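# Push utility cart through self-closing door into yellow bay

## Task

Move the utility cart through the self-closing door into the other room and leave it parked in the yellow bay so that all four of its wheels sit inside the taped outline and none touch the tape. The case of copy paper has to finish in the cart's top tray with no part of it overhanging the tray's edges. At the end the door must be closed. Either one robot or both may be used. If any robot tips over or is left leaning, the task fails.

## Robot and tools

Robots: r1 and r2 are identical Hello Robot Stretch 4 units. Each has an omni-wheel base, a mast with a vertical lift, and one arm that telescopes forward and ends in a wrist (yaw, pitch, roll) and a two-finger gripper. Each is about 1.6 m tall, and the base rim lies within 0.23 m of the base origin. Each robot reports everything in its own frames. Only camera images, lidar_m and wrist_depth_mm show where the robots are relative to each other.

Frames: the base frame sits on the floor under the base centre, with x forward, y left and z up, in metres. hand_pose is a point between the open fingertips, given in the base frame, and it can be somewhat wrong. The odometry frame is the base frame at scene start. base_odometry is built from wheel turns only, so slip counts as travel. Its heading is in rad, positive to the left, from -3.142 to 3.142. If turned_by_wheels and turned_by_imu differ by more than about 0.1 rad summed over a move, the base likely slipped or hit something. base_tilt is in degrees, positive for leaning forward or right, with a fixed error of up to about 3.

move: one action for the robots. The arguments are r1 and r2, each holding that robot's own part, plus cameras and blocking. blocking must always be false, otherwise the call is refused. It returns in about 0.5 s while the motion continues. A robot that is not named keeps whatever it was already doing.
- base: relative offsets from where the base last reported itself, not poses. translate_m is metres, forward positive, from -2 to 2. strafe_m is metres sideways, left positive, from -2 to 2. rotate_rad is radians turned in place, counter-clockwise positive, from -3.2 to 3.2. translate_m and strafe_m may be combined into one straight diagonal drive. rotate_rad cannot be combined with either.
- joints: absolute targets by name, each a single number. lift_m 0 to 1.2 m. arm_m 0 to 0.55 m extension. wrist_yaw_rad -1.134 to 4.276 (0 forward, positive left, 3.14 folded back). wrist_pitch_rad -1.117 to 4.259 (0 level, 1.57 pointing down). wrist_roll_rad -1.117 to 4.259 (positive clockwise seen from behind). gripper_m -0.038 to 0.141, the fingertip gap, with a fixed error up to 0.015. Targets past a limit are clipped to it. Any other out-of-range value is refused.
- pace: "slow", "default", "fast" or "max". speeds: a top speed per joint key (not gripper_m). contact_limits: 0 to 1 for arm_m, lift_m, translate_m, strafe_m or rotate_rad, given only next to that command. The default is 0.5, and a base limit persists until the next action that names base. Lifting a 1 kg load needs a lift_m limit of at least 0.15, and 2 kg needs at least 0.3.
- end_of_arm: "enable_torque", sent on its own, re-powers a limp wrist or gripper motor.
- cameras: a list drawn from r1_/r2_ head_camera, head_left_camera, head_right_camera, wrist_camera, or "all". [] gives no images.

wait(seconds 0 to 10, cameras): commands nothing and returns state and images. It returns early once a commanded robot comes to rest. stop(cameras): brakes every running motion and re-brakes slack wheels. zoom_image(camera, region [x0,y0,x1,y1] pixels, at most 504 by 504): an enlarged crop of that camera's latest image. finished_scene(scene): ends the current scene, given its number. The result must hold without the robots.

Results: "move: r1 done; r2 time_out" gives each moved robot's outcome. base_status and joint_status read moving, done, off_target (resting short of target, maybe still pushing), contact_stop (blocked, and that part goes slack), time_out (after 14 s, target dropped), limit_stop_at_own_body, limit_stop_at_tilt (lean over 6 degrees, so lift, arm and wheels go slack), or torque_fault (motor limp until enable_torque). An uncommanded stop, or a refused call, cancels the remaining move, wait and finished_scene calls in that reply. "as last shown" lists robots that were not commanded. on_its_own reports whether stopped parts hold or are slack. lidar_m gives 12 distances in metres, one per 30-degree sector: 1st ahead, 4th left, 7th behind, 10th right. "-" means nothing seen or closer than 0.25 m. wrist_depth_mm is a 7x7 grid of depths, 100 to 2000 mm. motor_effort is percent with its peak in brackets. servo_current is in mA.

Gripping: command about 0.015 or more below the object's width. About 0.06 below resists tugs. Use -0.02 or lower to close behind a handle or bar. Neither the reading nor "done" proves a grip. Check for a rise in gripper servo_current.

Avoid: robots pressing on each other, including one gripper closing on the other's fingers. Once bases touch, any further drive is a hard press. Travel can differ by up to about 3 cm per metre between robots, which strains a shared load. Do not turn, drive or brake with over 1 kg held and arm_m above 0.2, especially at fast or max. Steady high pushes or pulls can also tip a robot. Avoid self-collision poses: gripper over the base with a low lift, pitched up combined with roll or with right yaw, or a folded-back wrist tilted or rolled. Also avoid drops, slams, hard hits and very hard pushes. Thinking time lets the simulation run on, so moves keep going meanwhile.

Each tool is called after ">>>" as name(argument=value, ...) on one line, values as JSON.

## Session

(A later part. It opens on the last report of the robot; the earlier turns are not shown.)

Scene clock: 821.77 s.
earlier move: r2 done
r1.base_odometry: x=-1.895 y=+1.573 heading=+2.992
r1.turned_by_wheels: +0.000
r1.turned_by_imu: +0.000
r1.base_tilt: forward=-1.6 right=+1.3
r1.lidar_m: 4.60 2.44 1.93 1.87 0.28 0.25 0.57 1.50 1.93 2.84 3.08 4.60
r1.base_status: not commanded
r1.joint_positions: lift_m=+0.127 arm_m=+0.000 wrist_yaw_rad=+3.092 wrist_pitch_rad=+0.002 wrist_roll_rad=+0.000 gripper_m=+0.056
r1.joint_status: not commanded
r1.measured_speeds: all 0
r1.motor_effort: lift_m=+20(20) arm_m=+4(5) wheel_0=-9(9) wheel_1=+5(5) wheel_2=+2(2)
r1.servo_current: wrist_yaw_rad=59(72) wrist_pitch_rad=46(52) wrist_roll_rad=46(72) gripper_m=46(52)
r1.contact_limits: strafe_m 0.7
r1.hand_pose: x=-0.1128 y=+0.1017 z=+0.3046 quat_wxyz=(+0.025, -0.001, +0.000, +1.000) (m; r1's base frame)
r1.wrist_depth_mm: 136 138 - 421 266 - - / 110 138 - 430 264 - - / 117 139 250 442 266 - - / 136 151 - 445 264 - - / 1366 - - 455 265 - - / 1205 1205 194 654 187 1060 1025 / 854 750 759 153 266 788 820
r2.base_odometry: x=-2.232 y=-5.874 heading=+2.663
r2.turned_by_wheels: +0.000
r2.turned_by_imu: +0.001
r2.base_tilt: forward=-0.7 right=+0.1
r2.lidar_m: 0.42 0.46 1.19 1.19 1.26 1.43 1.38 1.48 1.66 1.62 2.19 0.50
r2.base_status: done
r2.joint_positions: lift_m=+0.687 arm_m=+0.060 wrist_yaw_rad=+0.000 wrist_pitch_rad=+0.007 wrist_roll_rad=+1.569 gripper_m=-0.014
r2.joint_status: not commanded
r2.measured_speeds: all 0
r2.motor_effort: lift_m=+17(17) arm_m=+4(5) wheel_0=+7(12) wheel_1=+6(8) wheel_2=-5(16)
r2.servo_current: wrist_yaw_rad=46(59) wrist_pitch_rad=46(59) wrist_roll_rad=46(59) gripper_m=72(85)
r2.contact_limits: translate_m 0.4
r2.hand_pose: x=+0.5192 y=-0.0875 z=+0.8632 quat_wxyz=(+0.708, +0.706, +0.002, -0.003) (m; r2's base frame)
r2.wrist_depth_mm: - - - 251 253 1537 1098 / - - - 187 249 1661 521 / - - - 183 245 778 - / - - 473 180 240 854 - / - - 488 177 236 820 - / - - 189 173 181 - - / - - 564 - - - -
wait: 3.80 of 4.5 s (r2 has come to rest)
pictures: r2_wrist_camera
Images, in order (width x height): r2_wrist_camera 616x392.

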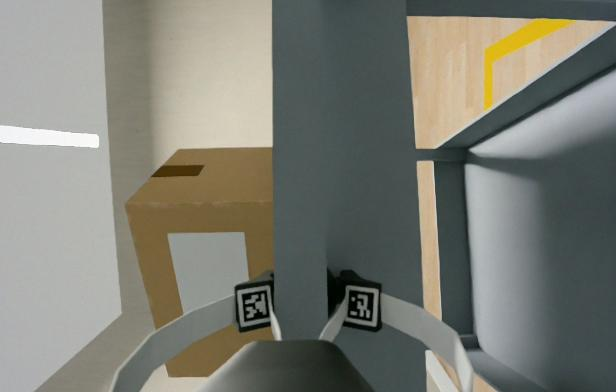

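>>> move(r2={"base":{"translate_m":0.3,"strafe_m":0.1},"pace":"slow","contact_limits":{"translate_m":0.4}}, blocking=false, cameras=[])

>>> wait(seconds=4.5, cameras=["r2_wrist_camera","r2_head_camera","r2_head_right_camera"])

>>> zoom_image(camera="r2_head_right_camera", region=[60, 230, 360, 480])

Scene clock: 827.17 s.
move: r2 moving
r1: as last shown
r1.lidar_m: 4.61 2.45 1.91 1.88 0.28 0.25 0.55 1.48 1.92 2.84 3.09 4.63
r1.servo_current: wrist_yaw_rad=59(59) wrist_pitch_rad=46(46) wrist_roll_rad=59(59) gripper_m=39(46)
r1.contact_limits: strafe_m 0.7
r1.wrist_depth_mm: 136 138 - 424 264 - - / 111 138 - 430 266 - - / 117 139 251 436 264 - - / 137 152 - 452 265 - - / 1366 - - 455 265 - - / 1205 1182 193 661 188 1060 1025 / 842 750 750 153 267 778 831
r2.base_odometry: x=-2.245 y=-5.872 heading=+2.663
r2.turned_by_wheels: +0.000
r2.turned_by_imu: +0.001
r2.base_tilt: forward=-0.7 right=+0.1
r2.lidar_m: 0.43 0.45 1.20 1.17 1.24 1.44 1.37 1.49 1.65 1.61 2.21 0.49
r2.base_status: translate_m moving; strafe_m moving
r2.joint_positions: lift_m=+0.687 arm_m=+0.060 wrist_yaw_rad=+0.000 wrist_pitch_rad=+0.007 wrist_roll_rad=+1.569 gripper_m=-0.014
r2.joint_status: not commanded
r2.measured_speeds: translate_m=+0.048 strafe_m=+0.016 rotate_rad=-0.001 lift_m=+0.000 arm_m=+0.000 wrist_yaw_rad=+0.000 wrist_pitch_rad=+0.000 wrist_roll_rad=+0.000
r2.motor_effort: lift_m=+17(17) arm_m=+4(5) wheel_0=+6(10) wheel_1=+8(10) wheel_2=-10(11)
r2.servo_current: wrist_yaw_rad=46(65) wrist_pitch_rad=46(52) wrist_roll_rad=46(59) gripper_m=78(85)
r2.contact_limits: translate_m 0.4
r2.hand_pose: x=+0.5192 y=-0.0875 z=+0.8632 quat_wxyz=(+0.708, +0.706, +0.002, -0.003) (m; r2's base frame)
r2.wrist_depth_mm: - - - 251 255 1537 1078 / - - - 187 249 1708 496 / - - - 183 244 768 - / - - 477 180 241 842 - / - - 484 177 236 831 - / - - 189 173 180 - - / - - 564 - - - -
pictures: none
No camera images: "cameras" was empty.

Scene clock: 831.07 s.
earlier move: r2 done
r1.base_odometry: x=-1.895 y=+1.573 heading=+2.992
r1.turned_by_wheels: +0.000
r1.turned_by_imu: +0.000
r1.base_tilt: forward=-1.6 right=+1.3
r1.lidar_m: 4.61 2.42 1.90 1.86 0.29 0.25 0.57 1.52 1.93 2.84 3.08 4.62
r1.base_status: not commanded
r1.joint_positions: lift_m=+0.127 arm_m=+0.000 wrist_yaw_rad=+3.092 wrist_pitch_rad=+0.002 wrist_roll_rad=+0.000 gripper_m=+0.056
r1.joint_status: not commanded
r1.measured_speeds: all 0
r1.motor_effort: lift_m=+20(20) arm_m=+4(5) wheel_0=-9(9) wheel_1=+5(5) wheel_2=+2(2)
r1.servo_current: wrist_yaw_rad=46(72) wrist_pitch_rad=39(52) wrist_roll_rad=59(65) gripper_m=39(52)
r1.contact_limits: strafe_m 0.7
r1.hand_pose: x=-0.1128 y=+0.1017 z=+0.3046 quat_wxyz=(+0.025, -0.001, +0.000, +1.000) (m; r1's base frame)
r1.wrist_depth_mm: 136 138 - 421 265 - - / 111 138 - 433 264 - - / 118 139 251 439 265 - - / 137 151 - 449 264 - - / 1336 - - 455 265 - - / 1205 1205 193 661 187 1025 1025 / 854 759 759 154 267 768 809
r2.base_odometry: x=-2.544 y=-5.824 heading=+2.663
r2.turned_by_wheels: +0.000
r2.turned_by_imu: +0.000
r2.base_tilt: forward=-0.7 right=+0.1
r2.lidar_m: 0.44 0.45 1.08 1.05 1.15 1.67 1.66 1.77 1.80 1.72 2.11 0.47
r2.base_status: done
r2.joint_positions: lift_m=+0.687 arm_m=+0.060 wrist_yaw_rad=-0.002 wrist_pitch_rad=+0.007 wrist_roll_rad=+1.569 gripper_m=-0.014
r2.joint_status: not commanded
r2.measured_speeds: all 0
r2.motor_effort: lift_m=+17(17) arm_m=+4(5) wheel_0=+3(10) wheel_1=+5(10) wheel_2=-8(12)
r2.servo_current: wrist_yaw_rad=46(65) wrist_pitch_rad=46(59) wrist_roll_rad=59(65) gripper_m=72(85)
r2.contact_limits: translate_m 0.4
r2.hand_pose: x=+0.5191 y=-0.0880 z=+0.8632 quat_wxyz=(+0.708, +0.706, +0.002, -0.003) (m; r2's base frame)
r2.wrist_depth_mm: - - - 173 233 1618 1205 / - - - 173 234 1576 - / - - 549 173 234 842 - / - 480 466 233 234 842 - / - - 508 173 233 831 - / - - 189 173 182 - - / - - - - - 1618 -
wait: 3.90 of 4.5 s (r2 has come to rest)
pictures: r2_head_camera, r2_head_right_camera, r2_wrist_camera
Images, in order (width x height): r2_head_camera 420x560, r2_head_right_camera 420x672, r2_wrist_camera 616x392.

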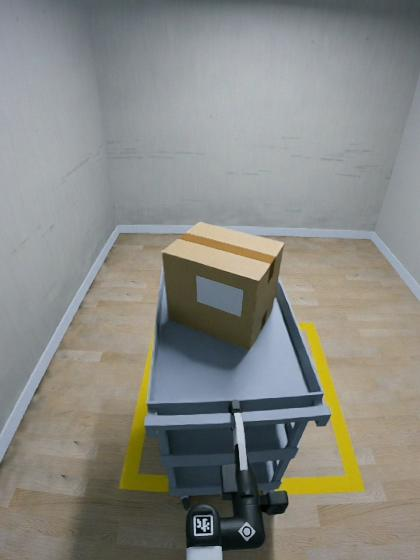

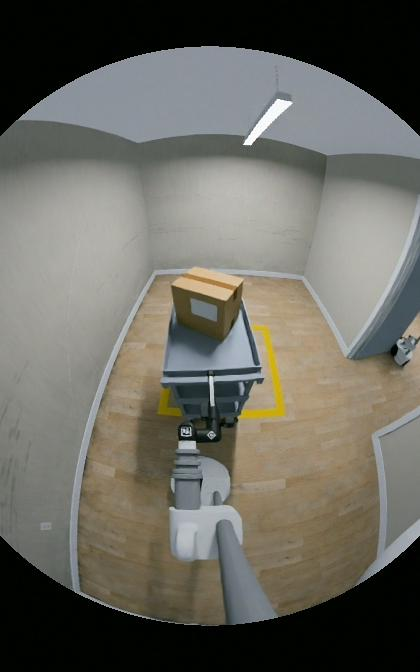

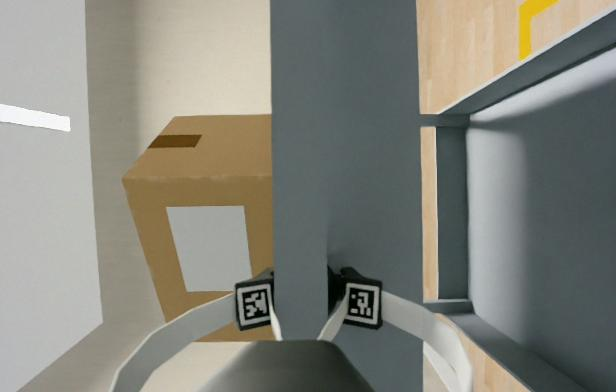

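Scaled by 1.680 from the camera's 420x672 image, which has a finer 600x960 frame.

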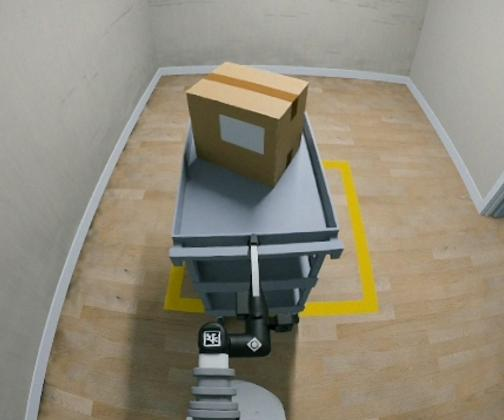

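>>> move(r2={"base":{"translate_m":0.3},"pace":"slow","contact_limits":{"translate_m":0.4}}, blocking=false, cameras=[])

>>> wait(seconds=4.5, cameras=["r2_wrist_camera","r2_head_camera","r2_head_left_camera","r2_head_right_camera"])

>>> zoom_image(camera="r2_head_right_camera", region=[60, 230, 360, 480])

>>> zoom_image(camera="r2_head_camera", region=[80, 220, 400, 560])

Scene clock: 838.63 s.
move: r2 moving
r1: as last shown
r1.lidar_m: 4.61 2.44 1.93 1.88 0.28 0.25 0.55 1.52 1.94 2.84 3.05 4.60
r1.motor_effort: lift_m=+20(20) arm_m=+4(5) wheel_0=-8(9) wheel_1=+5(5) wheel_2=+2(2)
r1.servo_current: wrist_yaw_rad=65(65) wrist_pitch_rad=39(46) wrist_roll_rad=39(59) gripper_m=46(46)
r1.contact_limits: strafe_m 0.7
r1.wrist_depth_mm: 136 138 - 424 265 - - / 111 139 - 430 264 - - / 118 139 251 439 265 - - / 136 151 - 449 265 - - / 1366 - - 459 266 - - / 1205 1205 193 654 187 1042 1042 / 854 759 759 153 266 778 809
r2.base_odometry: x=-2.555 y=-5.819 heading=+2.663
r2.turned_by_wheels: +0.000
r2.turned_by_imu: +0.001
r2.base_tilt: forward=-0.7 right=+0.1
r2.lidar_m: 0.44 0.47 1.09 1.04 1.13 1.68 1.68 1.81 1.77 1.75 2.11 0.49
r2.base_status: translate_m moving
r2.joint_positions: lift_m=+0.687 arm_m=+0.060 wrist_yaw_rad=-0.002 wrist_pitch_rad=+0.007 wrist_roll_rad=+1.569 gripper_m=-0.014
r2.joint_status: not commanded
r2.measured_speeds: translate_m=+0.049 strafe_m=+0.001 rotate_rad=-0.002 lift_m=+0.000 arm_m=+0.000 wrist_yaw_rad=+0.000 wrist_pitch_rad=+0.000 wrist_roll_rad=+0.000
r2.motor_effort: lift_m=+17(17) arm_m=+4(5) wheel_0=+9(10) wheel_1=+7(8) wheel_2=-12(14)
r2.servo_current: wrist_yaw_rad=46(52) wrist_pitch_rad=39(52) wrist_roll_rad=52(59) gripper_m=72(78)
r2.contact_limits: translate_m 0.4
r2.hand_pose: x=+0.5191 y=-0.0880 z=+0.8632 quat_wxyz=(+0.708, +0.706, +0.002, -0.003) (m; r2's base frame)
r2.wrist_depth_mm: - - - 172 232 1661 1205 / - - - 173 232 1537 - / - - 549 172 233 831 - / - 480 462 233 233 831 - / - - 504 173 233 842 - / - - 189 173 182 - - / - - - - - 1537 -
pictures: none
No camera images: "cameras" was empty.

Scene clock: 842.40 s.
earlier move: r2 done
r1.base_odometry: x=-1.895 y=+1.573 heading=+2.992
r1.turned_by_wheels: +0.000
r1.turned_by_imu: +0.000
r1.base_tilt: forward=-1.6 right=+1.3
r1.lidar_m: 4.60 2.42 1.90 1.87 0.28 0.25 0.57 1.51 1.92 2.83 3.09 4.62
r1.base_status: not commanded
r1.joint_positions: lift_m=+0.127 arm_m=+0.000 wrist_yaw_rad=+3.092 wrist_pitch_rad=+0.002 wrist_roll_rad=+0.000 gripper_m=+0.056
r1.joint_status: not commanded
r1.measured_speeds: all 0
r1.motor_effort: lift_m=+20(20) arm_m=+4(5) wheel_0=-9(10) wheel_1=+5(5) wheel_2=+2(2)
r1.servo_current: wrist_yaw_rad=46(65) wrist_pitch_rad=46(52) wrist_roll_rad=39(65) gripper_m=33(46)
r1.contact_limits: strafe_m 0.7
r1.hand_pose: x=-0.1128 y=+0.1017 z=+0.3046 quat_wxyz=(+0.025, -0.001, +0.000, +1.000) (m; r1's base frame)
r1.wrist_depth_mm: 136 138 - 427 263 - - / 111 139 - 433 265 - - / 117 139 251 436 264 - - / 137 151 - 445 265 - - / 1366 - - 455 264 - - / 1182 1182 193 654 188 1042 1025 / 854 750 750 153 267 768 809
r2.base_odometry: x=-2.810 y=-5.686 heading=+2.663
r2.turned_by_wheels: +0.000
r2.turned_by_imu: +0.002
r2.base_tilt: forward=-0.7 right=+0.1
r2.lidar_m: 0.44 0.46 1.06 1.04 1.11 1.63 1.96 2.08 1.80 1.76 1.97 0.48
r2.base_status: done
r2.joint_positions: lift_m=+0.687 arm_m=+0.060 wrist_yaw_rad=+0.000 wrist_pitch_rad=+0.007 wrist_roll_rad=+1.569 gripper_m=-0.014
r2.joint_status: not commanded
r2.measured_speeds: all 0
r2.motor_effort: lift_m=+17(17) arm_m=+4(5) wheel_0=+6(13) wheel_1=+4(8) wheel_2=-5(14)
r2.servo_current: wrist_yaw_rad=46(59) wrist_pitch_rad=46(59) wrist_roll_rad=46(59) gripper_m=72(78)
r2.contact_limits: translate_m 0.4
r2.hand_pose: x=+0.5193 y=-0.0873 z=+0.8632 quat_wxyz=(+0.708, +0.706, +0.003, -0.002) (m; r2's base frame)
r2.wrist_depth_mm: - - - 174 236 1661 1160 / - - - 175 236 1661 - / - - 569 174 236 820 - / - 477 466 235 234 831 - / - - 504 173 234 831 - / - - 188 173 181 - - / - - 597 - - 1537 -
wait: 3.77 of 4.5 s (r2 has come to rest)
pictures: r2_head_camera, r2_head_left_camera, r2_head_right_camera, r2_wrist_camera
Images, in order (width x height): r2_head_camera 420x560, r2_head_left_camera 420x672, r2_head_right_camera 420x672, r2_wrist_camera 616x392.

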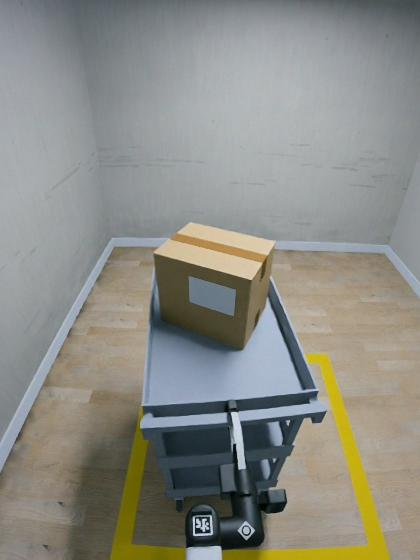

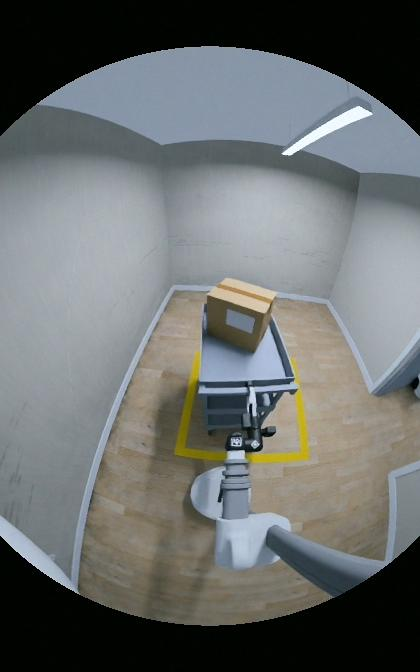

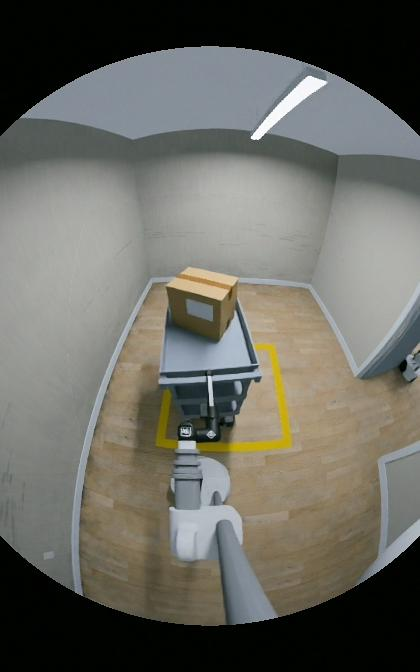

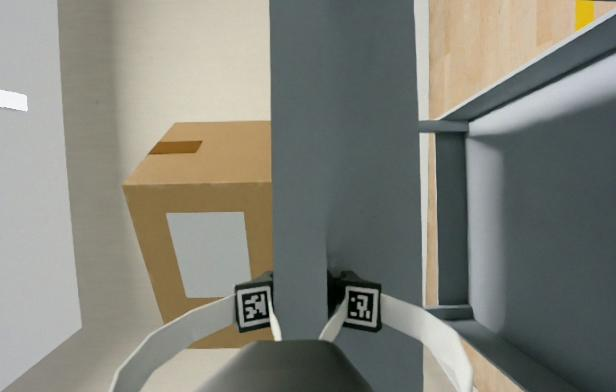

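Scaled by 1.680 from the camera's 420x672 image, which has a finer 600x960 frame.

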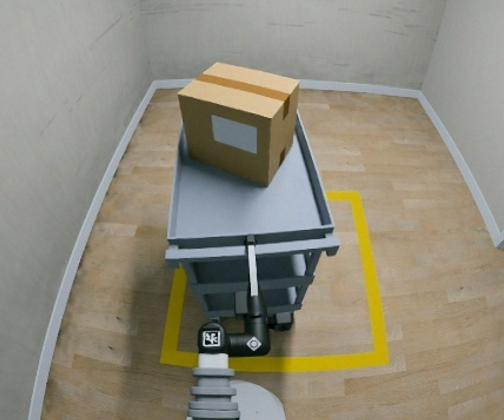

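Scaled by 1.482 from the camera's 420x560 image, which has a finer 1200x1600 frame.

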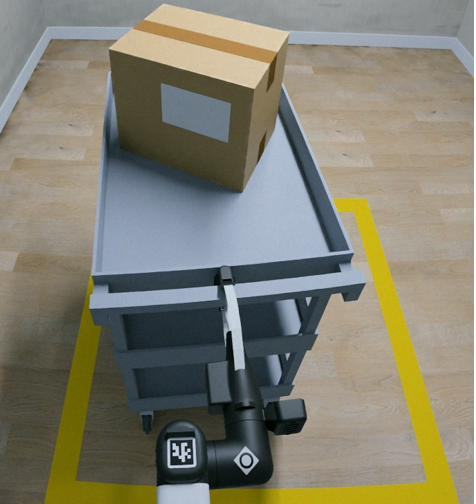

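>>> move(r2={"base":{"translate_m":0.06,"strafe_m":-0.02},"pace":"slow","contact_limits":{"translate_m":0.4}}, blocking=false, cameras=[])

>>> wait(seconds=2, cameras=[])

>>> move(r2={"joints":{"gripper_m":0.1}}, blocking=false, cameras=[])

>>> wait(seconds=2, cameras=[])

>>> move(r2={"base":{"translate_m":-0.35},"pace":"slow"}, blocking=false, cameras=[])

>>> wait(seconds=5, cameras=["r2_wrist_camera","r2_head_camera","r2_head_left_camera"])

>>> zoom_image(camera="r2_head_camera", region=[60, 200, 380, 560])

Scene clock: 856.70 s.
move: r2 moving
r1: as last shown
r1.lidar_m: 4.62 2.44 1.91 1.88 0.26 0.25 0.58 1.54 1.93 2.84 3.12 4.64
r1.motor_effort: lift_m=+20(20) arm_m=+4(5) wheel_0=-9(9) wheel_1=+5(5) wheel_2=+2(2)
r1.servo_current: wrist_yaw_rad=52(59) wrist_pitch_rad=46(46) wrist_roll_rad=46(52) gripper_m=39(46)
r1.contact_limits: strafe_m 0.7
r1.wrist_depth_mm: 136 138 - 421 264 - - / 111 138 - 427 264 - - / 118 139 251 439 264 - - / 137 152 - 452 265 - - / 1366 - - 455 265 - - / 1205 1205 194 654 187 1060 1042 / 842 750 750 153 267 768 820
r2.base_odometry: x=-2.820 y=-5.677 heading=+2.664
r2.turned_by_wheels: +0.001
r2.turned_by_imu: +0.001
r2.base_tilt: forward=-0.7 right=+0.1
r2.lidar_m: 0.44 0.46 1.09 1.04 1.13 1.63 1.98 2.10 1.81 1.77 1.96 0.48
r2.base_status: translate_m moving; strafe_m moving
r2.joint_positions: lift_m=+0.687 arm_m=+0.060 wrist_yaw_rad=+0.000 wrist_pitch_rad=+0.007 wrist_roll_rad=+1.569 gripper_m=-0.014
r2.joint_status: not commanded
r2.measured_speeds: translate_m=+0.049 strafe_m=-0.016 rotate_rad=+0.000 lift_m=+0.000 arm_m=+0.000 wrist_yaw_rad=+0.000 wrist_pitch_rad=+0.000 wrist_roll_rad=+0.000
r2.motor_effort: lift_m=+17(17) arm_m=+4(4) wheel_0=+13(13) wheel_1=+5(6) wheel_2=-8(11)
r2.servo_current: wrist_yaw_rad=59(59) wrist_pitch_rad=52(52) wrist_roll_rad=52(59) gripper_m=78(85)
r2.contact_limits: translate_m 0.4
r2.hand_pose: x=+0.5193 y=-0.0873 z=+0.8632 quat_wxyz=(+0.708, +0.706, +0.003, -0.002) (m; r2's base frame)
r2.wrist_depth_mm: - - - 176 236 1618 1160 / - - - 175 236 1756 - / - - 585 175 236 820 - / - 480 469 234 235 842 - / - - 496 173 234 831 - / - - 189 173 181 - - / - - 591 - - 1537 -
pictures: none
No camera images: "cameras" was empty.

Scene clock: 858.03 s.
earlier move: r2 done
r1.base_odometry: x=-1.895 y=+1.573 heading=+2.992
r1.turned_by_wheels: +0.000
r1.turned_by_imu: +0.000
r1.base_tilt: forward=-1.6 right=+1.3
r1.lidar_m: 4.59 2.38 1.90 1.89 0.27 0.25 0.58 1.53 1.92 2.84 3.09 4.63
r1.base_status: not commanded
r1.joint_positions: lift_m=+0.127 arm_m=+0.000 wrist_yaw_rad=+3.092 wrist_pitch_rad=+0.002 wrist_roll_rad=+0.000 gripper_m=+0.056
r1.joint_status: not commanded
r1.measured_speeds: all 0
r1.motor_effort: lift_m=+20(20) arm_m=+4(5) wheel_0=-9(9) wheel_1=+4(5) wheel_2=+2(2)
r1.servo_current: wrist_yaw_rad=65(65) wrist_pitch_rad=39(52) wrist_roll_rad=46(65) gripper_m=46(46)
r1.contact_limits: strafe_m 0.7
r1.hand_pose: x=-0.1128 y=+0.1017 z=+0.3046 quat_wxyz=(+0.025, -0.001, +0.000, +1.000) (m; r1's base frame)
r1.wrist_depth_mm: 136 138 - 421 263 - - / 111 138 - 427 264 - - / 117 139 251 433 265 - - / 136 152 - 445 264 - - / 1397 - - 455 265 - - / 1160 1182 193 654 187 1060 1025 / 842 741 750 153 266 788 820
r2.base_odometry: x=-2.854 y=-5.641 heading=+2.664
r2.turned_by_wheels: +0.000
r2.turned_by_imu: +0.001
r2.base_tilt: forward=-0.6 right=+0.0
r2.lidar_m: 0.44 0.46 1.07 1.03 1.15 1.63 2.03 2.14 1.75 1.76 1.94 0.52
r2.base_status: done
r2.joint_positions: lift_m=+0.687 arm_m=+0.060 wrist_yaw_rad=+0.001 wrist_pitch_rad=+0.007 wrist_roll_rad=+1.569 gripper_m=-0.014
r2.joint_status: not commanded
r2.measured_speeds: all 0
r2.motor_effort: lift_m=+16(17) arm_m=+4(5) wheel_0=+7(13) wheel_1=+5(8) wheel_2=-3(11)
r2.servo_current: wrist_yaw_rad=46(59) wrist_pitch_rad=46(59) wrist_roll_rad=52(59) gripper_m=78(85)
r2.contact_limits: translate_m 0.4
r2.hand_pose: x=+0.5193 y=-0.0872 z=+0.8632 quat_wxyz=(+0.708, +0.706, +0.003, -0.002) (m; r2's base frame)
r2.wrist_depth_mm: - - - 181 244 1618 1160 / - - - 180 242 1661 492 / - - 627 178 240 809 - / - 504 469 236 237 831 - / - - 500 175 235 820 - / - - 189 174 181 - - / - - 591 - - - -
wait: 1.33 of 2 s (r2 has come to rest)
pictures: none
No camera images: "cameras" was empty.

Scene clock: 858.53 s.
move: r2 moving
r1: as last shown
r1.lidar_m: 4.61 2.43 1.91 1.87 0.27 0.25 0.59 1.53 1.92 2.83 3.08 4.62
r1.motor_effort: lift_m=+20(20) arm_m=+4(5) wheel_0=-9(9) wheel_1=+5(5) wheel_2=+2(2)
r1.servo_current: wrist_yaw_rad=52(65) wrist_pitch_rad=39(46) wrist_roll_rad=39(59) gripper_m=39(46)
r1.contact_limits: strafe_m 0.7
r1.wrist_depth_mm: 136 138 - 424 265 - - / 111 138 - 430 264 - - / 117 139 250 439 265 - - / 137 151 - 442 265 - - / 1366 - - 455 266 - - / 1205 1182 194 654 187 1042 1025 / 854 750 759 153 267 759 809
r2.base_odometry: x=-2.854 y=-5.641 heading=+2.664
r2.turned_by_wheels: +0.000
r2.turned_by_imu: +0.000
r2.base_tilt: forward=-0.7 right=+0.1
r2.lidar_m: 0.45 0.46 1.07 1.06 1.15 1.64 2.00 2.17 1.77 1.76 1.94 0.49
r2.base_status: not commanded
r2.joint_positions: lift_m=+0.687 arm_m=+0.060 wrist_yaw_rad=+0.001 wrist_pitch_rad=+0.007 wrist_roll_rad=+1.569 gripper_m=+0.009
r2.joint_status: gripper_m moving
r2.measured_speeds: all 0
r2.motor_effort: lift_m=+17(17) arm_m=+4(4) wheel_0=+7(8) wheel_1=+5(5) wheel_2=-3(3)
r2.servo_current: wrist_yaw_rad=65(65) wrist_pitch_rad=52(52) wrist_roll_rad=46(52) gripper_m=117(117)
r2.contact_limits: translate_m 0.4
r2.hand_pose: x=+0.5193 y=-0.0872 z=+0.8632 quat_wxyz=(+0.708, +0.706, +0.003, -0.002) (m; r2's base frame)
r2.wrist_depth_mm: - - - 248 250 1661 1160 / - - - 185 247 1661 - / - - 640 183 244 798 - / - 517 473 181 242 854 - / - - 496 180 239 831 - / - - 190 177 184 - - / - - - - - - -
pictures: none
No camera images: "cameras" was empty.

Scene clock: 859.93 s.
earlier move: r2 done
r1.base_odometry: x=-1.895 y=+1.573 heading=+2.992
r1.turned_by_wheels: +0.000
r1.turned_by_imu: +0.000
r1.base_tilt: forward=-1.6 right=+1.3
r1.lidar_m: 4.60 2.45 1.91 1.89 0.28 0.25 0.58 1.52 1.94 2.84 3.09 4.63
r1.base_status: not commanded
r1.joint_positions: lift_m=+0.127 arm_m=+0.000 wrist_yaw_rad=+3.092 wrist_pitch_rad=+0.002 wrist_roll_rad=+0.000 gripper_m=+0.056
r1.joint_status: not commanded
r1.measured_speeds: all 0
r1.motor_effort: lift_m=+20(20) arm_m=+4(5) wheel_0=-9(10) wheel_1=+5(5) wheel_2=+2(2)
r1.servo_current: wrist_yaw_rad=46(72) wrist_pitch_rad=39(52) wrist_roll_rad=33(72) gripper_m=39(46)
r1.contact_limits: strafe_m 0.7
r1.hand_pose: x=-0.1128 y=+0.1017 z=+0.3046 quat_wxyz=(+0.025, -0.001, +0.000, +1.000) (m; r1's base frame)
r1.wrist_depth_mm: 136 138 - 421 264 - - / 111 138 - 427 264 - - / 117 139 250 439 265 - - / 137 151 - 449 265 - - / 1430 - - 455 266 - - / 1160 1229 193 654 188 1060 1042 / 854 750 759 153 266 768 809
r2.base_odometry: x=-2.854 y=-5.641 heading=+2.663
r2.turned_by_wheels: +0.000
r2.turned_by_imu: +0.000
r2.base_tilt: forward=-0.7 right=+0.1
r2.lidar_m: 0.43 0.48 1.08 1.06 1.13 1.63 2.00 2.17 1.79 1.74 1.94 0.50
r2.base_status: not commanded
r2.joint_positions: lift_m=+0.687 arm_m=+0.060 wrist_yaw_rad=+0.001 wrist_pitch_rad=+0.005 wrist_roll_rad=+1.569 gripper_m=+0.100
r2.joint_status: all done
r2.measured_speeds: all 0
r2.motor_effort: lift_m=+17(17) arm_m=+4(5) wheel_0=+5(8) wheel_1=+4(5) wheel_2=-3(4)
r2.servo_current: wrist_yaw_rad=59(65) wrist_pitch_rad=52(52) wrist_roll_rad=52(65) gripper_m=52(124)
r2.contact_limits: translate_m 0.4
r2.hand_pose: x=+0.5193 y=-0.0872 z=+0.8639 quat_wxyz=(+0.708, +0.706, +0.002, -0.001) (m; r2's base frame)
r2.wrist_depth_mm: - - - 198 260 1537 1182 / - - - 196 256 1756 535 / - - 668 193 253 842 - / - - 484 250 252 854 - / - - 500 189 248 - - / - - 195 186 193 - - / - - 597 - 243 - -
wait: 1.40 of 2 s (r2 has come to rest)
pictures: none
No camera images: "cameras" was empty.

Scene clock: 860.43 s.
move: r2 moving
r1: as last shown
r1.lidar_m: 4.62 2.45 1.90 1.88 0.28 0.26 0.61 1.53 1.91 2.83 3.09 4.61
r1.motor_effort: lift_m=+20(20) arm_m=+4(5) wheel_0=-9(9) wheel_1=+5(5) wheel_2=+2(2)
r1.servo_current: wrist_yaw_rad=65(65) wrist_pitch_rad=39(46) wrist_roll_rad=33(59) gripper_m=39(52)
r1.contact_limits: strafe_m 0.7
r1.wrist_depth_mm: 136 138 - 424 264 - - / 111 138 - 430 264 - - / 117 139 250 442 265 - - / 137 151 - 445 265 - - / 1397 - - 459 266 - - / 1182 1160 193 654 188 1060 1060 / 831 750 750 153 268 768 820
r2.base_odometry: x=-2.844 y=-5.647 heading=+2.663
r2.turned_by_wheels: +0.000
r2.turned_by_imu: +0.000
r2.base_tilt: forward=-0.6 right=+0.1
r2.lidar_m: 0.45 0.48 1.05 1.05 1.14 1.66 2.00 2.12 1.78 1.76 1.94 0.53
r2.base_status: translate_m moving
r2.joint_positions: lift_m=+0.687 arm_m=+0.060 wrist_yaw_rad=+0.001 wrist_pitch_rad=+0.005 wrist_roll_rad=+1.569 gripper_m=+0.100
r2.joint_status: not commanded
r2.measured_speeds: translate_m=-0.048 strafe_m=+0.000 rotate_rad=+0.000 lift_m=+0.000 arm_m=+0.000 wrist_yaw_rad=+0.000 wrist_pitch_rad=+0.000 wrist_roll_rad=+0.000
r2.motor_effort: lift_m=+17(17) arm_m=+4(4) wheel_0=-6(8) wheel_1=-4(6) wheel_2=+9(9)
r2.servo_current: wrist_yaw_rad=39(52) wrist_pitch_rad=46(52) wrist_roll_rad=52(59) gripper_m=46(59)
r2.hand_pose: x=+0.5193 y=-0.0872 z=+0.8639 quat_wxyz=(+0.708, +0.706, +0.002, -0.001) (m; r2's base frame)
r2.wrist_depth_mm: - - - 209 271 1537 1182 / - - - 206 266 1708 535 / - - 683 264 264 831 - / - - 496 259 260 854 - / - - 508 257 258 842 - / - - 195 197 193 - - / - - 609 - - - -
pictures: none
No camera images: "cameras" was empty.

Scene clock: 864.73 s.
earlier move: r2 done
r1.base_odometry: x=-1.895 y=+1.573 heading=+2.992
r1.turned_by_wheels: +0.000
r1.turned_by_imu: +0.000
r1.base_tilt: forward=-1.5 right=+1.3
r1.lidar_m: 4.62 2.42 1.91 1.89 0.28 0.25 0.58 1.53 1.94 2.84 3.08 4.64
r1.base_status: not commanded
r1.joint_positions: lift_m=+0.127 arm_m=+0.000 wrist_yaw_rad=+3.092 wrist_pitch_rad=+0.002 wrist_roll_rad=+0.000 gripper_m=+0.056
r1.joint_status: not commanded
r1.measured_speeds: all 0
r1.motor_effort: lift_m=+20(20) arm_m=+4(5) wheel_0=-8(9) wheel_1=+5(5) wheel_2=+2(2)
r1.servo_current: wrist_yaw_rad=59(65) wrist_pitch_rad=59(59) wrist_roll_rad=59(72) gripper_m=39(52)
r1.contact_limits: strafe_m 0.7
r1.hand_pose: x=-0.1128 y=+0.1017 z=+0.3046 quat_wxyz=(+0.025, -0.001, +0.000, +1.000) (m; r1's base frame)
r1.wrist_depth_mm: 136 138 - 421 264 - - / 111 138 - 430 264 - - / 117 139 251 439 265 - - / 137 152 - 445 265 - - / 1397 - - 452 265 - - / 1160 1205 193 661 187 1025 1025 / 854 750 750 153 266 778 820
r2.base_odometry: x=-2.544 y=-5.802 heading=+2.663
r2.turned_by_wheels: +0.000
r2.turned_by_imu: +0.000
r2.base_tilt: forward=-0.6 right=+0.1
r2.lidar_m: 0.78 1.46 1.12 1.06 1.17 1.72 1.66 1.77 1.76 1.71 2.10 0.87
r2.base_status: done
r2.joint_positions: lift_m=+0.687 arm_m=+0.060 wrist_yaw_rad=+0.001 wrist_pitch_rad=+0.005 wrist_roll_rad=+1.569 gripper_m=+0.100
r2.joint_status: not commanded
r2.measured_speeds: all 0
r2.motor_effort: lift_m=+17(17) arm_m=+4(5) wheel_0=-4(9) wheel_1=-4(8) wheel_2=+6(10)
r2.servo_current: wrist_yaw_rad=46(65) wrist_pitch_rad=46(52) wrist_roll_rad=33(59) gripper_m=52(59)
r2.hand_pose: x=+0.5193 y=-0.0872 z=+0.8639 quat_wxyz=(+0.708, +0.706, +0.002, -0.001) (m; r2's base frame)
r2.wrist_depth_mm: - - - - - 1708 1182 / - - - - - 1499 1098 / - - - 603 - 615 878 / - - 904 597 - 597 - / - - 878 580 - 591 585 / - - 193 585 191 585 591 / - - - - - 1756 1118
wait: 4.30 of 5 s (r2 has come to rest)
pictures: r2_head_camera, r2_head_left_camera, r2_wrist_camera
Images, in order (width x height): r2_head_camera 420x560, r2_head_left_camera 420x672, r2_wrist_camera 616x392.

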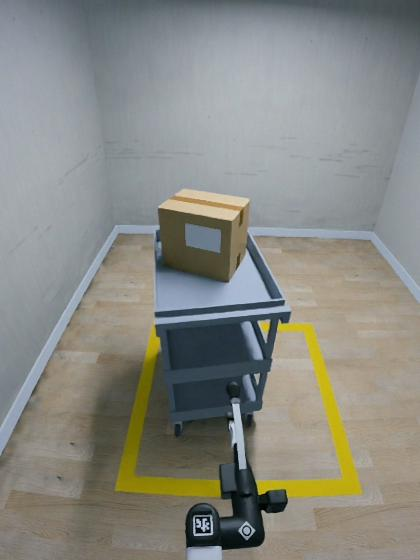

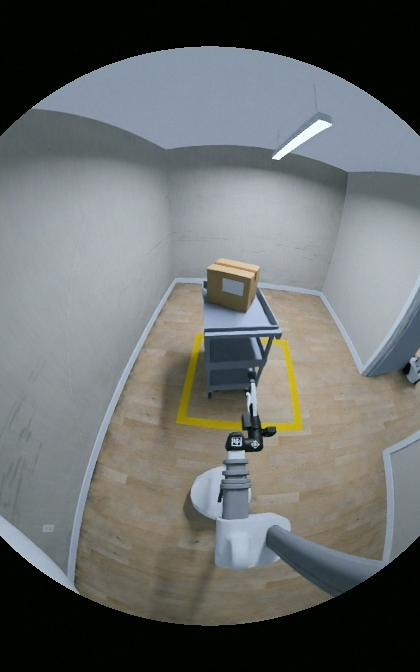

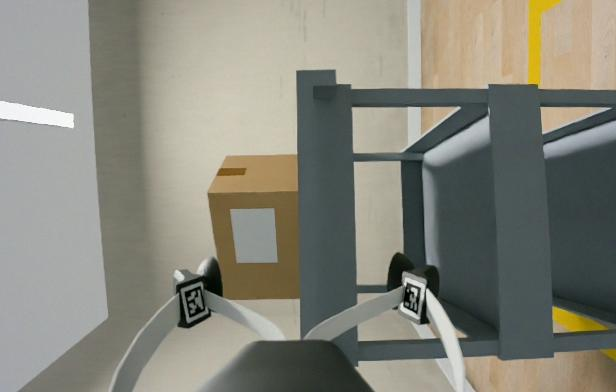

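Scaled by 1.400 from the camera's 420x560 image, which has a finer 1200x1600 frame.

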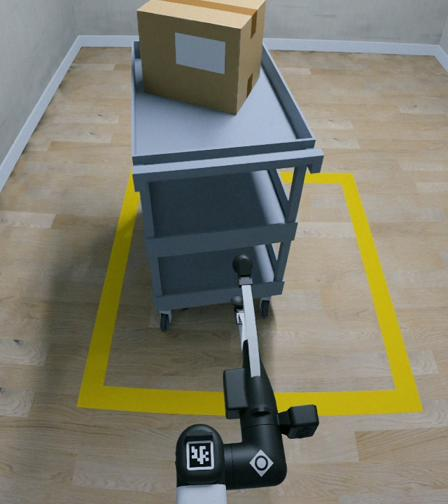

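>>> move(r1={"base":{"translate_m":0.6},"pace":"slow"}, r2={"base":{"strafe_m":-0.75}}, blocking=false, cameras=[])

>>> wait(seconds=4, cameras=[])

>>> move(r2={"base":{"rotate_rad":0.6}}, blocking=false, cameras=[])

>>> wait(seconds=3, cameras=["r1_head_left_camera","r2_head_camera","r2_head_right_camera"])

>>> zoom_image(camera="r2_head_camera", region=[0, 150, 420, 560])

Scene clock: 874.17 s.
move: r1 moving; r2 moving
r1.base_odometry: x=-1.908 y=+1.575 heading=+2.993
r1.turned_by_wheels: +0.001
r1.turned_by_imu: +0.000
r1.base_tilt: forward=-1.6 right=+1.3
r1.lidar_m: 4.59 2.44 1.91 1.87 0.31 0.25 0.53 1.53 1.95 2.84 3.11 4.62
r1.base_status: translate_m moving
r1.joint_positions: lift_m=+0.127 arm_m=+0.000 wrist_yaw_rad=+3.092 wrist_pitch_rad=+0.002 wrist_roll_rad=+0.000 gripper_m=+0.056
r1.joint_status: not commanded
r1.measured_speeds: translate_m=+0.048 strafe_m=+0.003 rotate_rad=-0.001 lift_m=+0.000 arm_m=+0.000 wrist_yaw_rad=+0.000 wrist_pitch_rad=+0.000 wrist_roll_rad=+0.000
r1.motor_effort: lift_m=+20(20) arm_m=+4(5) wheel_0=+4(9) wheel_1=+5(9) wheel_2=-2(5)
r1.servo_current: wrist_yaw_rad=59(59) wrist_pitch_rad=26(46) wrist_roll_rad=59(59) gripper_m=39(52)
r1.hand_pose: x=-0.1128 y=+0.1017 z=+0.3046 quat_wxyz=(+0.025, -0.001, +0.000, +1.000) (m; r1's base frame)
r1.wrist_depth_mm: 136 138 - 466 274 - - / 111 139 - 334 276 - - / 118 139 251 488 276 - - / 137 152 - 496 - - - / 1366 - - 517 - - - / 1205 1182 195 525 188 1060 1042 / 866 750 750 143 699 788 809
r2.base_odometry: x=-2.527 y=-5.770 heading=+2.663
r2.turned_by_wheels: +0.000
r2.turned_by_imu: +0.000
r2.base_tilt: forward=-0.7 right=+0.0
r2.lidar_m: 0.80 1.47 1.13 1.11 1.17 1.75 1.67 1.81 1.71 1.68 2.04 0.88
r2.base_status: strafe_m moving
r2.joint_positions: lift_m=+0.687 arm_m=+0.060 wrist_yaw_rad=+0.001 wrist_pitch_rad=+0.005 wrist_roll_rad=+1.569 gripper_m=+0.100
r2.joint_status: not commanded
r2.measured_speeds: translate_m=+0.000 strafe_m=-0.142 rotate_rad=-0.001 lift_m=+0.000 arm_m=+0.000 wrist_yaw_rad=+0.000 wrist_pitch_rad=+0.000 wrist_roll_rad=+0.000
r2.motor_effort: lift_m=+17(17) arm_m=+4(5) wheel_0=+10(12) wheel_1=-10(11) wheel_2=-1(5)
r2.servo_current: wrist_yaw_rad=46(52) wrist_pitch_rad=39(46) wrist_roll_rad=46(59) gripper_m=52(52)
r2.hand_pose: x=+0.5193 y=-0.0872 z=+0.8639 quat_wxyz=(+0.708, +0.706, +0.002, -0.001) (m; r2's base frame)
r2.wrist_depth_mm: - - - - - 1708 1160 / - - - - - 1708 1182 / - - - 609 - 609 878 / - - 976 603 - 603 - / - - 878 591 - 597 597 / - - 193 585 193 585 585 / - - - - - - 585
pictures: none
No camera images: "cameras" was empty.

Scene clock: 877.50 s.
earlier move: r1 moving; r2 done
r1.base_odometry: x=-2.225 y=+1.622 heading=+2.992
r1.turned_by_wheels: +0.000
r1.turned_by_imu: -0.001
r1.base_tilt: forward=-1.6 right=+1.2
r1.lidar_m: 4.26 2.36 1.87 1.85 1.91 1.50 1.19 1.07 2.47 2.89 3.11 4.34
r1.base_status: translate_m moving
r1.joint_positions: lift_m=+0.127 arm_m=+0.000 wrist_yaw_rad=+3.092 wrist_pitch_rad=+0.002 wrist_roll_rad=+0.000 gripper_m=+0.056
r1.joint_status: not commanded
r1.measured_speeds: translate_m=+0.100 strafe_m=+0.000 rotate_rad=-0.004 lift_m=+0.000 arm_m=+0.000 wrist_yaw_rad=+0.000 wrist_pitch_rad=+0.000 wrist_roll_rad=+0.000
r1.motor_effort: lift_m=+20(20) arm_m=+4(5) wheel_0=+4(9) wheel_1=+5(9) wheel_2=-4(6)
r1.servo_current: wrist_yaw_rad=46(72) wrist_pitch_rad=39(52) wrist_roll_rad=33(72) gripper_m=33(52)
r1.hand_pose: x=-0.1128 y=+0.1017 z=+0.3046 quat_wxyz=(+0.025, -0.001, +0.000, +1.000) (m; r1's base frame)
r1.wrist_depth_mm: 136 138 - - - - - / 111 139 - - - - - / 117 139 211 - - - - / 137 151 252 - - - - / - - - - - - - / 1008 1078 192 1182 187 1182 1118 / 842 750 759 809 788 759 820
r2.base_odometry: x=-2.199 y=-5.136 heading=+2.663
r2.turned_by_wheels: +0.000
r2.turned_by_imu: -0.001
r2.base_tilt: forward=-0.7 right=+0.1
r2.lidar_m: 3.00 0.95 1.16 1.82 1.94 1.77 1.73 1.32 0.98 0.96 1.52 1.50
r2.base_status: done
r2.joint_positions: lift_m=+0.687 arm_m=+0.060 wrist_yaw_rad=+0.001 wrist_pitch_rad=+0.005 wrist_roll_rad=+1.569 gripper_m=+0.100
r2.joint_status: not commanded
r2.measured_speeds: all 0
r2.motor_effort: lift_m=+17(17) arm_m=+4(5) wheel_0=+1(12) wheel_1=-3(12) wheel_2=+0(5)
r2.servo_current: wrist_yaw_rad=52(59) wrist_pitch_rad=46(52) wrist_roll_rad=59(59) gripper_m=46(59)
r2.hand_pose: x=+0.5193 y=-0.0872 z=+0.8639 quat_wxyz=(+0.708, +0.706, +0.002, -0.001) (m; r2's base frame)
r2.wrist_depth_mm: - - - - - 1708 1182 / - - - - - 1708 1182 / - - - - - 1708 1205 / - - - - - 1756 1182 / - - - - - 1756 1205 / - - 193 - 193 1499 1205 / - - - - - 1708 1205
wait: 3.33 of 4 s (r2 has come to rest)
pictures: none
No camera images: "cameras" was empty.

Scene clock: 878.00 s.
earlier move: r1 moving
move: r2 moving
r1.base_odometry: x=-2.274 y=+1.630 heading=+2.992
r1.turned_by_wheels: +0.000
r1.turned_by_imu: +0.000
r1.base_tilt: forward=-1.6 right=+1.2
r1.lidar_m: 4.24 2.37 1.86 1.84 1.95 1.56 1.33 1.28 2.55 2.89 3.14 4.27
r1.base_status: translate_m moving
r1.joint_positions: lift_m=+0.127 arm_m=+0.000 wrist_yaw_rad=+3.092 wrist_pitch_rad=+0.002 wrist_roll_rad=+0.000 gripper_m=+0.056
r1.joint_status: not commanded
r1.measured_speeds: translate_m=+0.100 strafe_m=+0.000 rotate_rad=-0.002 lift_m=+0.000 arm_m=+0.000 wrist_yaw_rad=+0.000 wrist_pitch_rad=+0.000 wrist_roll_rad=+0.000
r1.motor_effort: lift_m=+20(20) arm_m=+4(5) wheel_0=+6(6) wheel_1=+3(4) wheel_2=-3(5)
r1.servo_current: wrist_yaw_rad=39(65) wrist_pitch_rad=46(52) wrist_roll_rad=46(59) gripper_m=52(52)
r1.hand_pose: x=-0.1128 y=+0.1017 z=+0.3046 quat_wxyz=(+0.025, -0.001, +0.000, +1.000) (m; r1's base frame)
r1.wrist_depth_mm: 136 138 - - - - - / 110 138 - - - - - / 118 139 211 - - - - / 137 152 252 - - - - / - - - - - - - / 1078 1182 192 1182 187 1205 1138 / 842 750 759 798 798 768 809
r2.base_odometry: x=-2.199 y=-5.136 heading=+2.915
r2.turned_by_wheels: +0.252
r2.turned_by_imu: +0.244
r2.base_tilt: forward=-0.7 right=+0.1
r2.lidar_m: 0.95 0.96 1.83 1.85 1.96 1.72 1.76 1.11 0.96 0.99 1.44 2.22
r2.base_status: rotate_rad moving
r2.joint_positions: lift_m=+0.687 arm_m=+0.060 wrist_yaw_rad=+0.001 wrist_pitch_rad=+0.005 wrist_roll_rad=+1.569 gripper_m=+0.100
r2.joint_status: not commanded
r2.measured_speeds: translate_m=+0.001 strafe_m=-0.001 rotate_rad=+0.977 lift_m=+0.000 arm_m=+0.000 wrist_yaw_rad=+0.000 wrist_pitch_rad=+0.000 wrist_roll_rad=+0.000
r2.motor_effort: lift_m=+17(17) arm_m=+4(5) wheel_0=-9(9) wheel_1=-10(10) wheel_2=-10(11)
r2.servo_current: wrist_yaw_rad=33(52) wrist_pitch_rad=46(52) wrist_roll_rad=46(52) gripper_m=59(59)
r2.hand_pose: x=+0.5193 y=-0.0872 z=+0.8639 quat_wxyz=(+0.708, +0.706, +0.002, -0.001) (m; r2's base frame)
r2.wrist_depth_mm: - - - - - 1618 1160 / - - - - - 1708 1182 / - - - - - 1708 1205 / - - - - - 1708 1182 / - - - - - 1708 1205 / - - 193 - 192 1281 1078 / - - - - - - -
pictures: none
No camera images: "cameras" was empty.

Scene clock: 878.90 s.
earlier move: r1 moving; r2 done
r1.base_odometry: x=-2.364 y=+1.643 heading=+2.992
r1.turned_by_wheels: +0.000
r1.turned_by_imu: +0.000
r1.base_tilt: forward=-1.6 right=+1.3
r1.lidar_m: 4.13 2.37 1.86 1.84 1.98 1.66 1.58 1.63 2.69 2.90 3.17 4.21
r1.base_status: translate_m moving
r1.joint_positions: lift_m=+0.127 arm_m=+0.000 wrist_yaw_rad=+3.092 wrist_pitch_rad=+0.002 wrist_roll_rad=+0.000 gripper_m=+0.056
r1.joint_status: not commanded
r1.measured_speeds: translate_m=+0.101 strafe_m=+0.000 rotate_rad=-0.003 lift_m=+0.000 arm_m=+0.000 wrist_yaw_rad=+0.000 wrist_pitch_rad=+0.000 wrist_roll_rad=+0.000
r1.motor_effort: lift_m=+20(20) arm_m=+4(5) wheel_0=+4(6) wheel_1=+4(5) wheel_2=-4(6)
r1.servo_current: wrist_yaw_rad=52(72) wrist_pitch_rad=46(52) wrist_roll_rad=52(65) gripper_m=39(52)
r1.hand_pose: x=-0.1128 y=+0.1017 z=+0.3046 quat_wxyz=(+0.025, -0.001, +0.000, +1.000) (m; r1's base frame)
r1.wrist_depth_mm: 136 138 - - - - - / 111 138 - - - - - / 117 139 211 - - - - / 137 151 252 - - - - / 153 - - 1661 - - - / 1182 1182 194 1205 187 1160 1118 / 854 768 750 788 798 778 809
r2.base_odometry: x=-2.199 y=-5.136 heading=-3.021
r2.turned_by_wheels: +0.348
r2.turned_by_imu: +0.339
r2.base_tilt: forward=-0.7 right=+0.1
r2.lidar_m: 0.95 1.85 1.81 1.99 1.76 1.72 1.25 0.98 0.97 1.31 1.69 1.47
r2.base_status: done
r2.joint_positions: lift_m=+0.687 arm_m=+0.060 wrist_yaw_rad=+0.001 wrist_pitch_rad=+0.005 wrist_roll_rad=+1.569 gripper_m=+0.100
r2.joint_status: not commanded
r2.measured_speeds: all 0
r2.motor_effort: lift_m=+17(17) arm_m=+4(5) wheel_0=-2(10) wheel_1=-4(10) wheel_2=-3(11)
r2.servo_current: wrist_yaw_rad=52(59) wrist_pitch_rad=39(52) wrist_roll_rad=59(59) gripper_m=52(59)
r2.hand_pose: x=+0.5193 y=-0.0872 z=+0.8639 quat_wxyz=(+0.708, +0.706, +0.002, -0.001) (m; r2's base frame)
r2.wrist_depth_mm: - - - - - 1708 1182 / - - - - - 1708 1182 / - - - 1042 - 1255 946 / - - - 991 - 723 - / - - - 1160 - 798 - / - - 189 831 187 1499 - / - - - - - 1661 1281
wait: 0.90 of 3 s (r2 has come to rest)
pictures: r1_head_left_camera, r2_head_camera, r2_head_right_camera
Images, in order (width x height): r1_head_left_camera 420x672, r2_head_camera 420x560, r2_head_right_camera 420x672.

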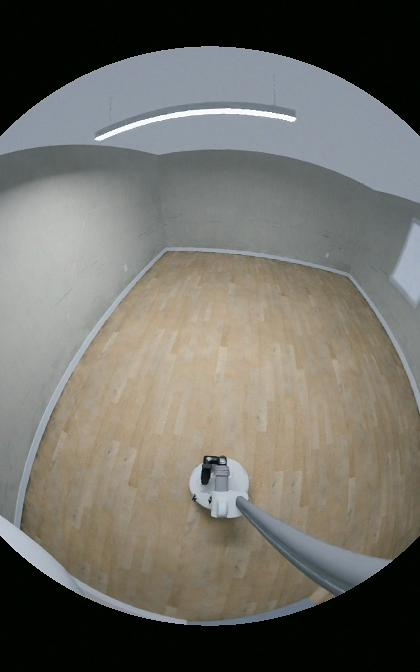

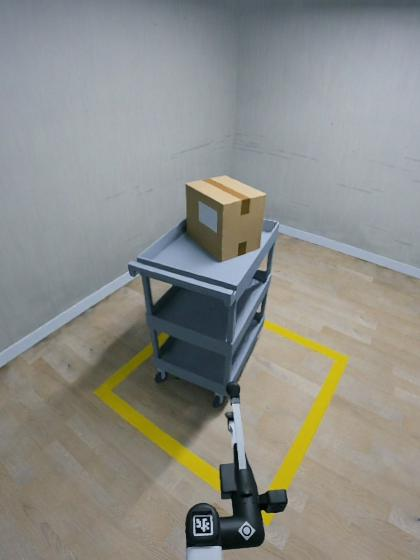

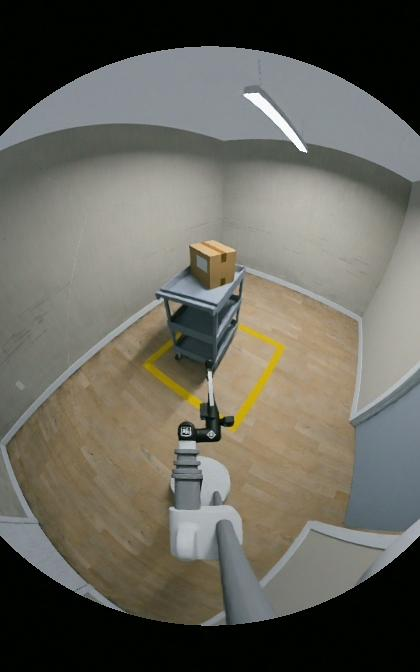

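Scaled by 1.200 from the camera's 420x560 image, which has a finer 1200x1600 frame.

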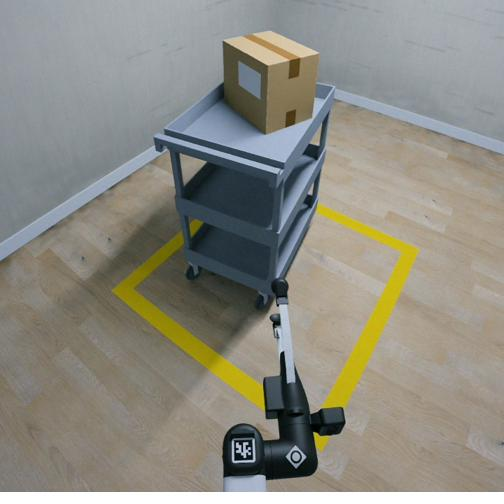

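>>> zoom_image(camera="r2_head_camera", region=[120, 170, 300, 420])

>>> wait(seconds=3, cameras=["r1_head_right_camera","r2_head_right_camera"])

Scaled by 2.016 from the camera's 420x560 image, which has a finer 1200x1600 frame.

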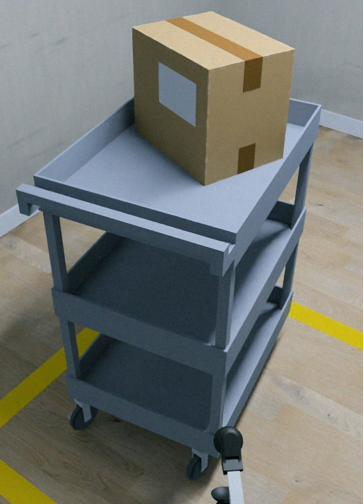

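Scene clock: 883.93 s.
earlier move: r1 done
r1.base_odometry: x=-2.489 y=+1.662 heading=+2.992
r1.turned_by_wheels: +0.000
r1.turned_by_imu: +0.000
r1.base_tilt: forward=-1.6 right=+1.2
r1.lidar_m: 4.02 2.35 1.82 1.80 1.98 1.79 1.73 1.90 2.93 2.91 3.16 4.06
r1.base_status: done
r1.joint_positions: lift_m=+0.127 arm_m=+0.000 wrist_yaw_rad=+3.092 wrist_pitch_rad=+0.002 wrist_roll_rad=+0.000 gripper_m=+0.056
r1.joint_status: not commanded
r1.measured_speeds: all 0
r1.motor_effort: lift_m=+20(20) arm_m=+4(5) wheel_0=+2(8) wheel_1=+2(6) wheel_2=-1(6)
r1.servo_current: wrist_yaw_rad=52(72) wrist_pitch_rad=39(52) wrist_roll_rad=39(72) gripper_m=33(52)
r1.hand_pose: x=-0.1128 y=+0.1017 z=+0.3046 quat_wxyz=(+0.025, -0.001, +0.000, +1.000) (m; r1's base frame)
r1.wrist_depth_mm: 136 138 - - - - - / 110 139 - - - - - / 117 139 211 - - - - / 137 151 250 - - - - / 1661 1708 - 1661 - - - / 1205 1205 193 1182 187 1160 1118 / 854 759 750 809 798 778 820
r2.base_odometry: x=-2.199 y=-5.136 heading=-3.021
r2.turned_by_wheels: +0.000
r2.turned_by_imu: +0.001
r2.base_tilt: forward=-0.7 right=+0.1
r2.lidar_m: 0.95 1.87 1.82 1.98 1.77 1.72 1.25 0.99 0.96 1.16 1.65 1.50
r2.base_status: done
r2.joint_positions: lift_m=+0.687 arm_m=+0.060 wrist_yaw_rad=+0.001 wrist_pitch_rad=+0.005 wrist_roll_rad=+1.569 gripper_m=+0.100
r2.joint_status: not commanded
r2.measured_speeds: all 0
r2.motor_effort: lift_m=+17(17) arm_m=+4(5) wheel_0=-3(10) wheel_1=-4(10) wheel_2=-3(11)
r2.servo_current: wrist_yaw_rad=39(59) wrist_pitch_rad=46(52) wrist_roll_rad=39(59) gripper_m=52(59)
r2.hand_pose: x=+0.5193 y=-0.0872 z=+0.8639 quat_wxyz=(+0.708, +0.706, +0.002, -0.001) (m; r2's base frame)
r2.wrist_depth_mm: - - - - - 1661 1182 / - - - - - 1708 1182 / - - - 1042 - 1229 946 / - - - 991 - 732 - / - - - 1138 - 788 - / - - 188 831 187 1499 - / - - - - - 1708 1255
wait: 0.00 of 3 s (r1 has come to rest)
pictures: r1_head_right_camera, r2_head_right_camera
Images, in order (width x height): r1_head_right_camera 420x672, r2_head_right_camera 420x672.

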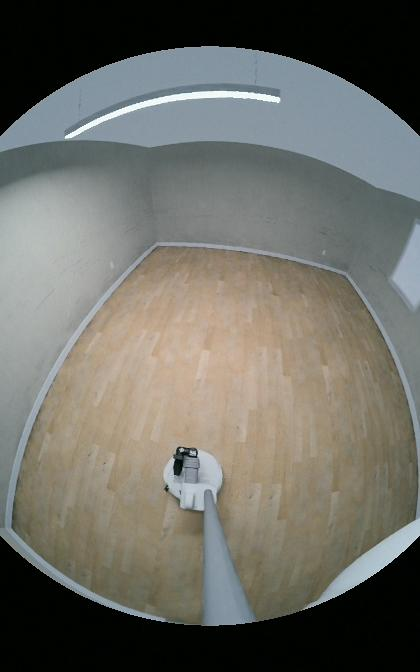

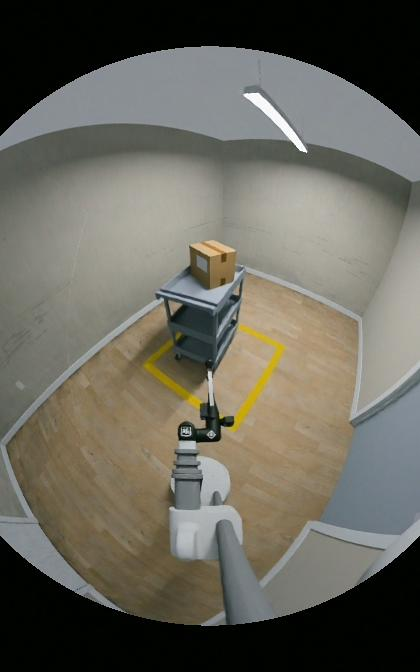

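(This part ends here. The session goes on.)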